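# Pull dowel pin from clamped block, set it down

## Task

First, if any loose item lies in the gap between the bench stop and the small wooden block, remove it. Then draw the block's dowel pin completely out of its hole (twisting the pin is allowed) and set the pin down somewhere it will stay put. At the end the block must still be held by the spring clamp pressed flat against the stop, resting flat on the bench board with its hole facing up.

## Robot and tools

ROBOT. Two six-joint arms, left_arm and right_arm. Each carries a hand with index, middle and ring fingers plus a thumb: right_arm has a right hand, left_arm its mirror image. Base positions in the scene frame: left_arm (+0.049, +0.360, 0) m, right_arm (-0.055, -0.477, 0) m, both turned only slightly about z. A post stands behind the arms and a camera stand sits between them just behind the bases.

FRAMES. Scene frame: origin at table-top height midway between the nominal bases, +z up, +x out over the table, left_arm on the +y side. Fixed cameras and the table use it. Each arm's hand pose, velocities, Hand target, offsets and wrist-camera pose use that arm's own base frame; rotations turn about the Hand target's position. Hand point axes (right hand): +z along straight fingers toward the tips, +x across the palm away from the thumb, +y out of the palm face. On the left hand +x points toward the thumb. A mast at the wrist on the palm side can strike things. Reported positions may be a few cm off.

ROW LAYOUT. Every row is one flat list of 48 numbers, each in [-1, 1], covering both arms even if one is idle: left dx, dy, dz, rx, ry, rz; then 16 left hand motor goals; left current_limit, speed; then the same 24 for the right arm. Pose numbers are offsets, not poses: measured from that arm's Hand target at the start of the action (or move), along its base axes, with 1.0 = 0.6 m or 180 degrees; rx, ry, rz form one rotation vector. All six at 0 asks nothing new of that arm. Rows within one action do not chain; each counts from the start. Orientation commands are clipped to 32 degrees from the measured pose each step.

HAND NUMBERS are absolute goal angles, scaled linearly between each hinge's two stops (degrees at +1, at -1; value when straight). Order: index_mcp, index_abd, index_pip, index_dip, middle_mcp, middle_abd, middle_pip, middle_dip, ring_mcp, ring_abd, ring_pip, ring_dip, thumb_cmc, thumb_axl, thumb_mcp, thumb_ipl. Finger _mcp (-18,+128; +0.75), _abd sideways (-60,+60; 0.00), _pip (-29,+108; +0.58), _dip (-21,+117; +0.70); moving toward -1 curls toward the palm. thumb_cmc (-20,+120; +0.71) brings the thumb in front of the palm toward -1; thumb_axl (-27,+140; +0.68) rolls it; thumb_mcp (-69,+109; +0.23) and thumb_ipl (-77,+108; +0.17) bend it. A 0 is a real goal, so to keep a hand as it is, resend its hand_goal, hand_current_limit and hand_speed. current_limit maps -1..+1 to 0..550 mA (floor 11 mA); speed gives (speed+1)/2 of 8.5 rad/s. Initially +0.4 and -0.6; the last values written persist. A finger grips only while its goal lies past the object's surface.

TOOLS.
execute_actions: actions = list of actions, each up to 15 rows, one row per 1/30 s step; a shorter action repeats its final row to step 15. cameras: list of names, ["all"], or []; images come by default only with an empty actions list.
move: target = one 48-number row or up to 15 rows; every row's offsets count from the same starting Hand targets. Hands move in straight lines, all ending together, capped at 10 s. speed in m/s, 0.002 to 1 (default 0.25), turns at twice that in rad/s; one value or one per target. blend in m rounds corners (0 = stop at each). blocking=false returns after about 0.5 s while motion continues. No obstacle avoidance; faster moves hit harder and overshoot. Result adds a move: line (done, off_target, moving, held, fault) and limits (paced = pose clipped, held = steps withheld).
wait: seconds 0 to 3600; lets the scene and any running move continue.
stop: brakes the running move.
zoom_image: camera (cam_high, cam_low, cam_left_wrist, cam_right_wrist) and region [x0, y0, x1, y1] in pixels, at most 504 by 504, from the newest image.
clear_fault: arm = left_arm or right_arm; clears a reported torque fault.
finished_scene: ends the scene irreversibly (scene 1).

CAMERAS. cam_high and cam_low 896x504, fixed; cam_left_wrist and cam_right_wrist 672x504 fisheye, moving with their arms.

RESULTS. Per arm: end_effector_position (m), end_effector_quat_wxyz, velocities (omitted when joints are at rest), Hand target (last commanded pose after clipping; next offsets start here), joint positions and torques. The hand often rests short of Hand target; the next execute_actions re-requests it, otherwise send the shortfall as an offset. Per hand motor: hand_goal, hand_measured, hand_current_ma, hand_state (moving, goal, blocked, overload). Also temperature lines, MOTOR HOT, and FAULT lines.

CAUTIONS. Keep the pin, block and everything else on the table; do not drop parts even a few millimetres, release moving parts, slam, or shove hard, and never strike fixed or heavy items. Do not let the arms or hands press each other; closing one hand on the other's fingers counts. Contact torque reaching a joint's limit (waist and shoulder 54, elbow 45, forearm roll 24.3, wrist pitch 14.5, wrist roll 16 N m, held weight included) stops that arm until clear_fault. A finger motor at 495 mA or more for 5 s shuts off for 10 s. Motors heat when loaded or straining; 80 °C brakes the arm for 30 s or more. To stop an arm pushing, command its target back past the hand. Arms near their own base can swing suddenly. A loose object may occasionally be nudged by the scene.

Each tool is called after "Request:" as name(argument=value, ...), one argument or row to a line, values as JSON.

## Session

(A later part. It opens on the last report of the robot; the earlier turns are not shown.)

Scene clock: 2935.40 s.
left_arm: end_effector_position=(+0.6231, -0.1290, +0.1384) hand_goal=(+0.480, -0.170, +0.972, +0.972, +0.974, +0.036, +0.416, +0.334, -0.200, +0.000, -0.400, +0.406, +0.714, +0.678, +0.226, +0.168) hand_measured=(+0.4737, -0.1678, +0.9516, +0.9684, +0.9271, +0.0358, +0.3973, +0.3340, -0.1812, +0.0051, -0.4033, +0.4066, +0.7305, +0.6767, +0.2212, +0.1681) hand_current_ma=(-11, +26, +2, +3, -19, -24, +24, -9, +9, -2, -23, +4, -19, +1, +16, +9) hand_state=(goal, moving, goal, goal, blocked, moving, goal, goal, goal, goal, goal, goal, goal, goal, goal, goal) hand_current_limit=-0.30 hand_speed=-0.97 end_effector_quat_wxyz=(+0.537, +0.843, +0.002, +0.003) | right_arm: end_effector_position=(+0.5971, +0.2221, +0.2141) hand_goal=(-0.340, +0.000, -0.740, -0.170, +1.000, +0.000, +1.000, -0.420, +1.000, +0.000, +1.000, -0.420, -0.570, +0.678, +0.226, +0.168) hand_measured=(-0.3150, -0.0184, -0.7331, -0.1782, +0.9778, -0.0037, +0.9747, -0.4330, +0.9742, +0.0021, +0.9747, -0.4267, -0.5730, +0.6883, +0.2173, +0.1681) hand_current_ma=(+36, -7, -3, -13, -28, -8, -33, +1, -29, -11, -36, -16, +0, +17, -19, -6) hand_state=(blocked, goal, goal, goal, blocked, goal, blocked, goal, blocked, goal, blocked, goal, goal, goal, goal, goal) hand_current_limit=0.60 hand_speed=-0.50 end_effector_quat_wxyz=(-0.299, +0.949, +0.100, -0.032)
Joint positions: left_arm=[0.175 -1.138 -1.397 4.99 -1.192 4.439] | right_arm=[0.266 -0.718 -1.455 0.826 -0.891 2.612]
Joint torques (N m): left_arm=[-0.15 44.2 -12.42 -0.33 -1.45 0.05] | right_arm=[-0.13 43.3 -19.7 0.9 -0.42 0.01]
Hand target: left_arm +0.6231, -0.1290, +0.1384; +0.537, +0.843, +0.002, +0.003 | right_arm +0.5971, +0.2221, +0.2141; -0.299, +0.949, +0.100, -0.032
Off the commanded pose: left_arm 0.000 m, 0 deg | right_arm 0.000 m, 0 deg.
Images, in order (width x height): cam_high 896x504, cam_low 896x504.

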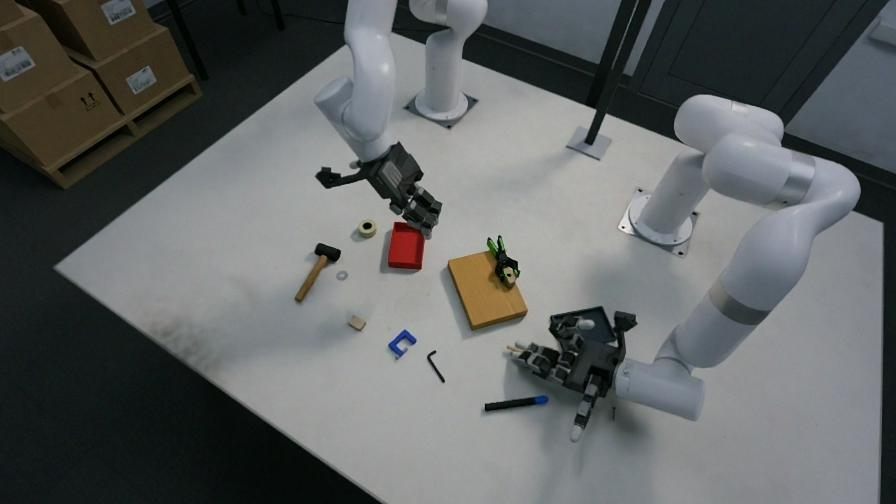

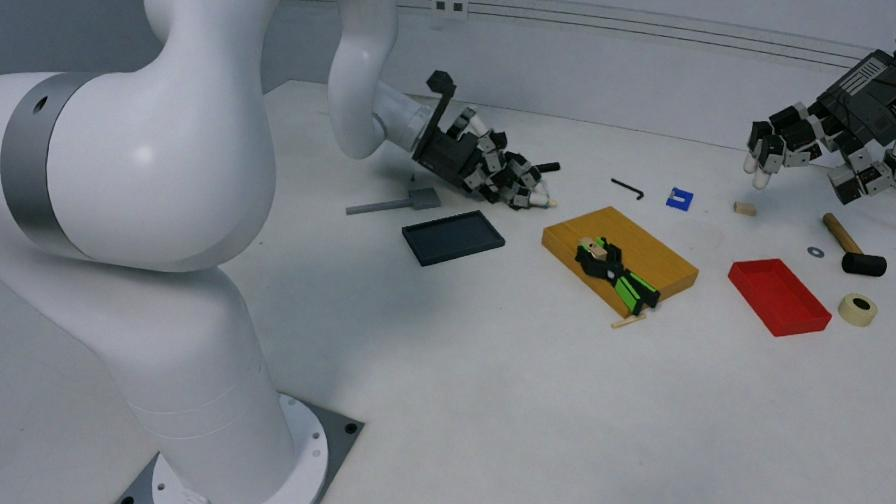

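Request:
execute_actions(
  actions=[
    [[0,0,0,0,0,0,0.479,-0.6,0.971,0.971,0.973,0.5,0.416,0.333,-0.2,0,-0.4,0.406,0.714,0.678,0.226,0.168,-0.1,-0.9,0,0,0,0,0,0,-0.34,0,-0.74,-0.17,1,0,1,-0.42,1,0,1,-0.42,-0.571,0.678,0.226,0.168,0.6,-0.5]],
  ],
)

Request:
move(
  target=[
    [0,0,0.06,0.0833,0,0,0.479,-0.6,0.971,0.971,0.973,0.5,0.416,0.333,-0.2,0,-0.4,0.406,0.714,0.678,0.226,0.168,-0.1,-0.9,0,0,0,0,0,0,-0.34,0,-0.74,-0.17,1,0,1,-0.42,1,0,1,-0.42,-0.571,0.678,0.226,0.168,0.6,-0.5],
    [0,0,0.045,0.0833,0,0,0.479,-0.6,0.971,0.971,0.973,0.5,0.416,0.333,-0.2,0,-0.4,0.406,0.714,0.678,0.226,0.168,-0.1,-0.9,0,0,0,0,0,0,-0.34,0,-0.74,-0.17,1,0,1,-0.42,1,0,1,-0.42,-0.571,0.678,0.226,0.168,0.6,-0.5],
  ],
  speed=[0.05,0.03],
  blend=[0.005,0],
  cameras=["cam_low","cam_high"],
)

Request:
zoom_image(
  camera="cam_low",
  region=[500, 150, 590, 220],
)

Request:
zoom_image(
  camera="cam_high",
  region=[480, 310, 570, 380],
)

Scene clock: 2949.57 s.
left_arm: end_effector_position=(+0.6231, -0.1290, +0.1384) hand_goal=(+0.480, -0.600, +0.972, +0.972, +0.974, +0.500, +0.416, +0.334, -0.200, +0.000, -0.400, +0.406, +0.714, +0.678, +0.226, +0.168) hand_measured=(+0.4833, -0.1693, +0.9529, +0.9697, +0.9271, +0.0358, +0.3986, +0.3378, -0.1812, +0.0036, -0.4046, +0.4066, +0.7305, +0.6767, +0.2212, +0.1681) hand_current_ma=(+2, +134, +28, -2, -15, -148, +6, -18, +3, -2, +1, -7, +8, -6, -1, -2) hand_state=(goal, moving, goal, goal, blocked, moving, goal, goal, goal, goal, goal, goal, goal, goal, goal, goal) hand_current_limit=-0.10 hand_speed=-0.90 end_effector_quat_wxyz=(+0.537, +0.843, +0.002, +0.003) | right_arm: end_effector_position=(+0.5971, +0.2221, +0.2141) hand_goal=(-0.340, +0.000, -0.740, -0.170, +1.000, +0.000, +1.000, -0.420, +1.000, +0.000, +1.000, -0.420, -0.570, +0.678, +0.226, +0.168) hand_measured=(-0.3150, -0.0169, -0.7331, -0.1782, +0.9766, -0.0037, +0.9747, -0.4318, +0.9742, +0.0021, +0.9747, -0.4279, -0.5730, +0.6883, +0.2163, +0.1672) hand_current_ma=(+35, -10, -1, -30, -28, +4, -32, -16, -22, -23, -42, -10, -16, +3, -24, +12) hand_state=(blocked, goal, goal, goal, blocked, goal, blocked, goal, blocked, goal, blocked, goal, goal, goal, goal, goal) hand_current_limit=0.60 hand_speed=-0.50 end_effector_quat_wxyz=(-0.299, +0.949, +0.100, -0.032)
Joint positions: left_arm=[0.175 -1.138 -1.397 4.99 -1.192 4.439] | right_arm=[0.266 -0.718 -1.455 0.826 -0.891 2.612]
Joint torques (N m): left_arm=[-0.15 44.2 -12.42 -0.33 -1.45 0.05] | right_arm=[-0.13 43.3 -19.7 0.9 -0.42 0.01]
Hand target: left_arm +0.6231, -0.1290, +0.1384; +0.537, +0.843, +0.002, +0.003 | right_arm +0.5971, +0.2221, +0.2141; -0.299, +0.949, +0.100, -0.032
Off the commanded pose: left_arm 0.000 m, 0 deg | right_arm 0.000 m, 0 deg.

Scene clock: 2952.77 s.
left_arm: end_effector_position=(+0.6231, -0.1290, +0.1654) hand_goal=(+0.480, -0.600, +0.972, +0.972, +0.974, +0.500, +0.416, +0.334, -0.200, +0.000, -0.400, +0.406, +0.714, +0.678, +0.226, +0.168) hand_measured=(+0.4942, -0.2601, +0.9491, +0.9761, +0.9838, +0.0754, +0.4063, +0.3327, -0.1812, +0.0036, -0.4033, +0.4066, +0.7305, +0.6767, +0.2212, +0.1681) hand_current_ma=(-11, +214, +18, -15, -2, -225, +2, -2, -4, -3, -8, +0, -15, -5, +1, -1) hand_state=(goal, blocked, blocked, goal, goal, blocked, goal, goal, goal, goal, goal, goal, goal, goal, goal, goal) hand_current_limit=-0.10 hand_speed=-0.90 end_effector_quat_wxyz=(+0.423, +0.906, +0.002, +0.003) | right_arm: end_effector_position=(+0.5971, +0.2221, +0.2141) hand_goal=(-0.340, +0.000, -0.740, -0.170, +1.000, +0.000, +1.000, -0.420, +1.000, +0.000, +1.000, -0.420, -0.570, +0.678, +0.226, +0.168) hand_measured=(-0.3150, -0.0169, -0.7331, -0.1770, +0.9766, -0.0052, +0.9747, -0.4318, +0.9742, +0.0007, +0.9747, -0.4267, -0.5718, +0.6883, +0.2163, +0.1672) hand_current_ma=(+38, +0, -2, -8, -46, -3, -43, -1, -35, -17, -37, -19, -18, +18, -21, +10) hand_state=(blocked, goal, goal, goal, blocked, goal, blocked, goal, blocked, goal, blocked, goal, goal, goal, goal, goal) hand_current_limit=0.60 hand_speed=-0.50 end_effector_quat_wxyz=(-0.299, +0.949, +0.100, -0.032)
Joint positions: left_arm=[0.156 -0.954 -1.307 5.12 -0.971 4.29] | right_arm=[0.266 -0.718 -1.455 0.826 -0.891 2.612]
Joint torques (N m): left_arm=[-0.15 42.5 -13.91 -0.34 -1.18 0.04] | right_arm=[-0.13 43.3 -19.7 0.9 -0.42 0.01]
Hand target: left_arm +0.6231, -0.1290, +0.1654; +0.423, +0.906, +0.002, +0.003 | right_arm +0.5971, +0.2221, +0.2141; -0.299, +0.949, +0.100, -0.032
Off the commanded pose: left_arm 0.000 m, 0 deg | right_arm 0.000 m, 0 deg.
move: done; blend cut to 0.0045 m at target 1
Images, in order (width x height): cam_high 896x504, cam_low 896x504.

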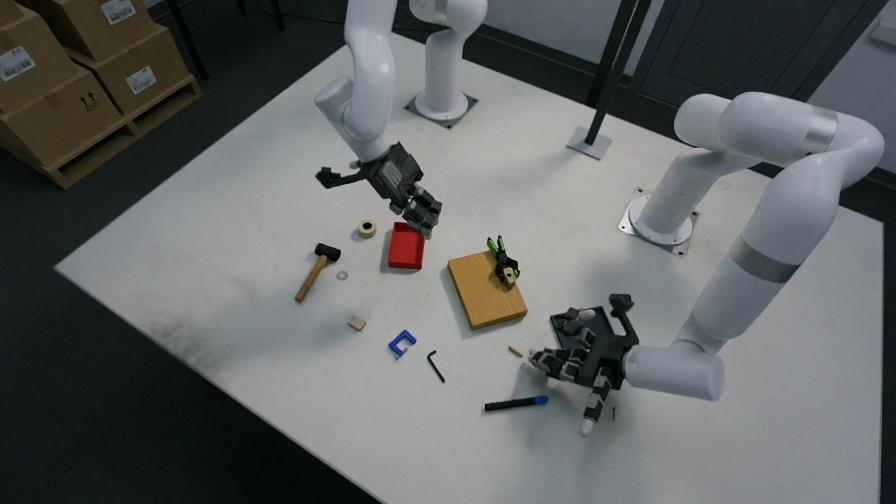

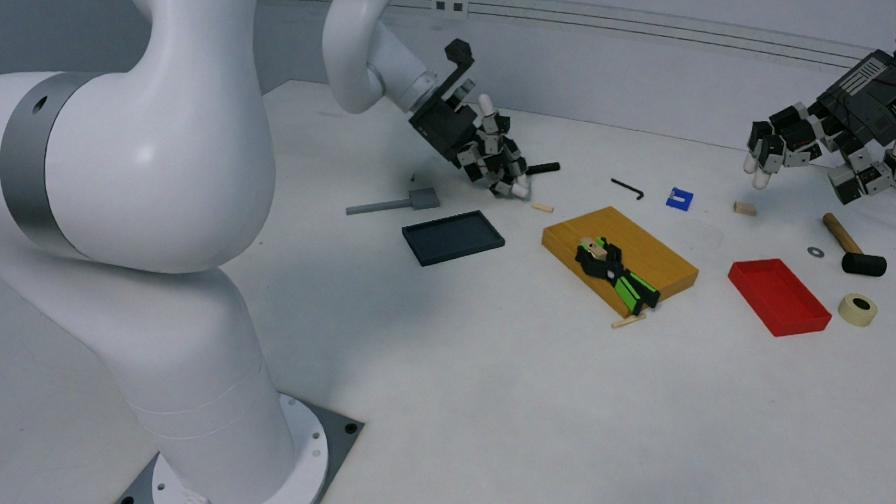

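Scaled by 5.600 from the camera's image (finer frame: 1280x720).

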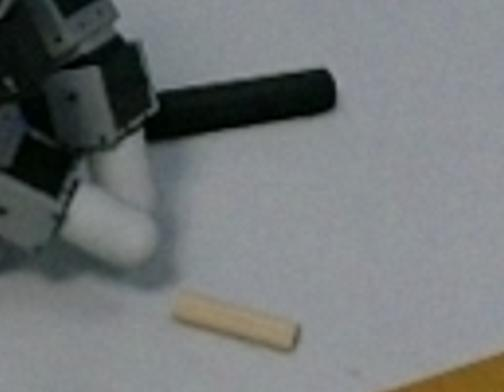

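Scaled by 5.600 from the camera's image (finer frame: 1280x720).

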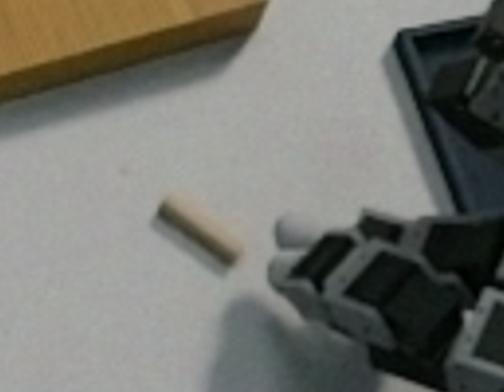

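Request:
move(
  target=[
    [0,0.01,0.1,0,0,0,0.479,-0.25,0.971,0.971,0.973,0.08,0.416,0.333,-0.2,0,-0.4,0.406,0.714,0.678,0.226,0.168,-0.3,-0.8,0,0,0,0,0,0,-0.34,0,-0.74,-0.17,1,0,1,-0.42,1,0,1,-0.42,-0.571,0.678,0.226,0.168,0.3,-0.5],
    [-0.05,0.2,0.35,0,0,0,0.479,-0.25,0.971,0.971,0.973,0.08,0.416,0.333,-0.2,0,-0.4,0.406,0.714,0.678,0.226,0.168,-0.3,-0.8,0,-0.05,0.05,0,0,0,-0.34,0,-0.74,-0.17,1,0,1,-0.42,1,0,1,-0.42,-0.571,0.678,0.226,0.168,0.3,-0.5],
  ],
  speed=[0.06,0.12],
  blend=[0.02,0],
  cameras=["cam_low","cam_high"],
)

Request:
zoom_image(
  camera="cam_low",
  region=[500, 150, 680, 340],
)

Request:
zoom_image(
  camera="cam_high",
  region=[440, 230, 570, 380],
)

Scene clock: 2960.63 s.
left_arm: end_effector_position=(+0.5931, -0.0090, +0.3754) hand_goal=(+0.480, -0.250, +0.972, +0.972, +0.974, +0.080, +0.416, +0.334, -0.200, +0.000, -0.400, +0.406, +0.714, +0.678, +0.226, +0.168) hand_measured=(+0.4966, -0.2499, +0.9491, +0.9761, +0.9838, +0.0681, +0.4166, +0.3340, -0.1799, +0.0051, -0.4033, +0.4066, +0.7305, +0.6767, +0.2212, +0.1681) hand_current_ma=(-4, +2, -19, -7, +10, -11, +9, -21, +14, -5, -4, +8, +8, -5, -16, -17) hand_state=(goal, goal, blocked, goal, goal, goal, goal, goal, goal, goal, goal, goal, goal, goal, goal, goal) hand_current_limit=-0.30 hand_speed=-0.80 end_effector_quat_wxyz=(+0.423, +0.906, +0.002, +0.003) | right_arm: end_effector_position=(+0.5971, +0.1921, +0.2440) hand_goal=(-0.340, +0.000, -0.740, -0.170, +1.000, +0.000, +1.000, -0.420, +1.000, +0.000, +1.000, -0.420, -0.570, +0.678, +0.226, +0.168) hand_measured=(-0.3150, -0.0169, -0.7331, -0.1770, +0.9778, -0.0037, +0.9747, -0.4318, +0.9742, +0.0021, +0.9747, -0.4292, -0.5718, +0.6883, +0.2173, +0.1681) hand_current_ma=(+15, -3, +8, -11, -39, +6, -39, -15, -32, -13, -24, -25, -18, -4, -24, +1) hand_state=(blocked, goal, goal, goal, blocked, goal, blocked, goal, blocked, goal, blocked, goal, goal, goal, goal, goal) hand_current_limit=0.30 hand_speed=-0.50 end_effector_quat_wxyz=(-0.299, +0.949, +0.100, -0.032)
Joint positions: left_arm=[0.36 -0.603 -1.292 5.417 -1.236 4.033] | right_arm=[0.221 -0.665 -1.445 0.787 -0.943 2.623]
Joint torques (N m): left_arm=[-0.11 37.61 -17.67 -0.47 -1 0.04] | right_arm=[-0.14 42.1 -19.94 0.95 -4.04 1.72]
Hand target: left_arm +0.5931, -0.0090, +0.3754; +0.423, +0.906, +0.002, +0.003 | right_arm +0.5971, +0.1921, +0.2441; -0.299, +0.949, +0.100, -0.032
Off the commanded pose: left_arm 0.000 m, 0 deg | right_arm 0.000 m, 0 deg.
move: done; blend cut to 0 m at target 1
Images, in order (width x height): cam_high 896x504, cam_low 896x504.

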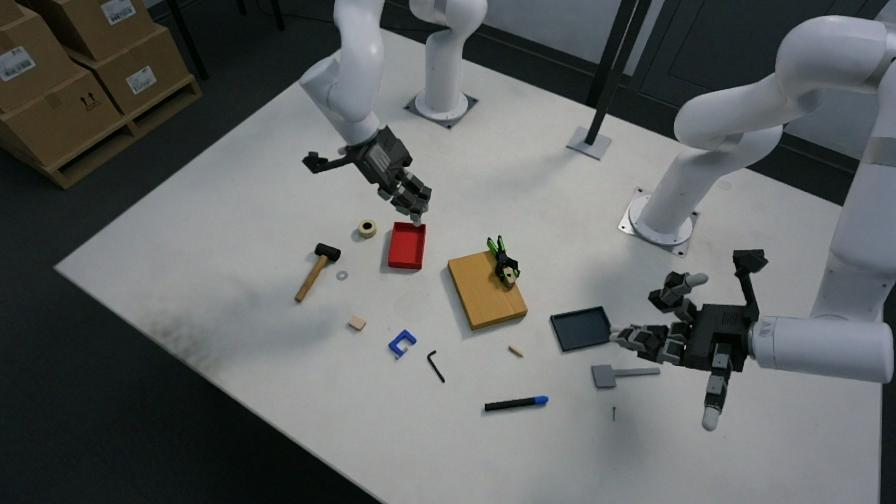

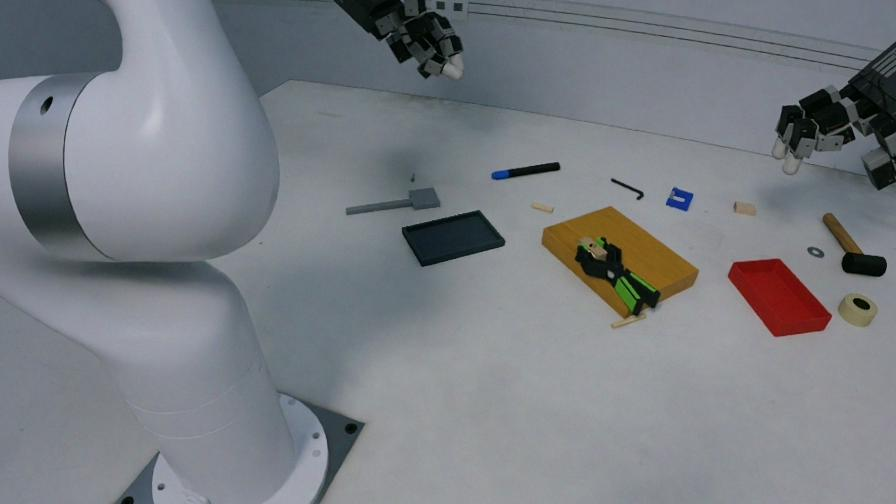

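Scaled by 2.653 from the camera's image (finer frame: 1280x720).

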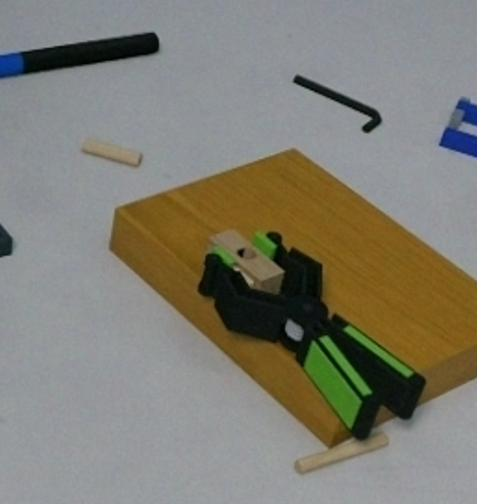

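Scaled by 3.360 from the camera's image (finer frame: 1280x720).

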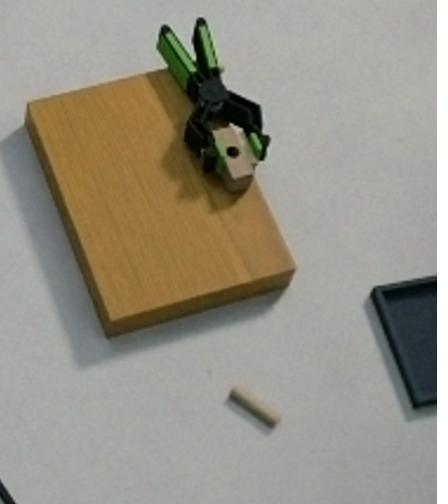

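Request:
zoom_image(
  camera="cam_low",
  region=[560, 220, 660, 300],
)

Request:
zoom_image(
  camera="cam_high",
  region=[480, 230, 540, 300],
)

Scaled by 5.040 from the camera's image (finer frame: 1280x720).

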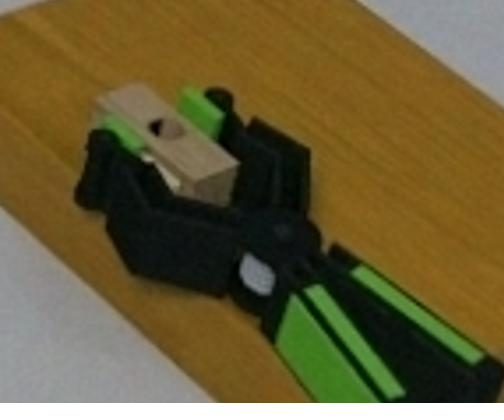

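Scaled by 7.200 from the camera's image (finer frame: 1280x720).

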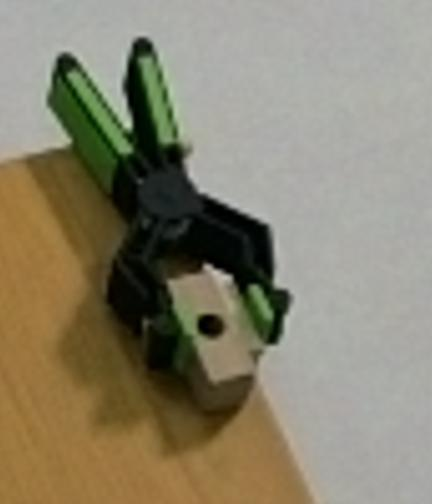

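Request:
zoom_image(
  camera="cam_low",
  region=[572, 230, 612, 262],
)

Request:
zoom_image(
  camera="cam_high",
  region=[495, 262, 525, 292],
)

Scaled by 12.600 from the camera's image (finer frame: 1280x720).

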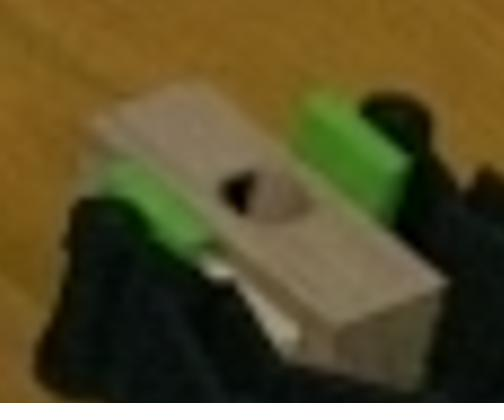

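Scaled by 16.800 from the camera's image (finer frame: 1280x720).

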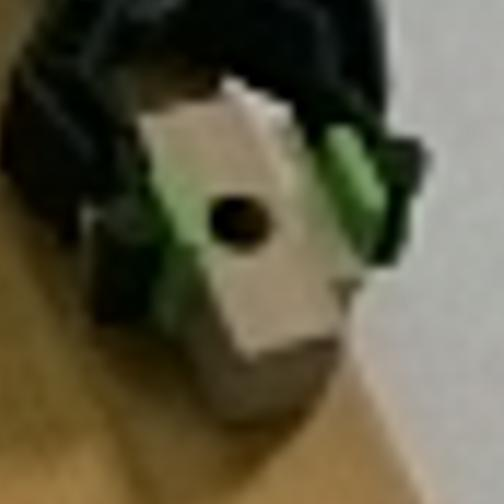

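Request:
finished_scene(
)

The scene is finished: the task was done.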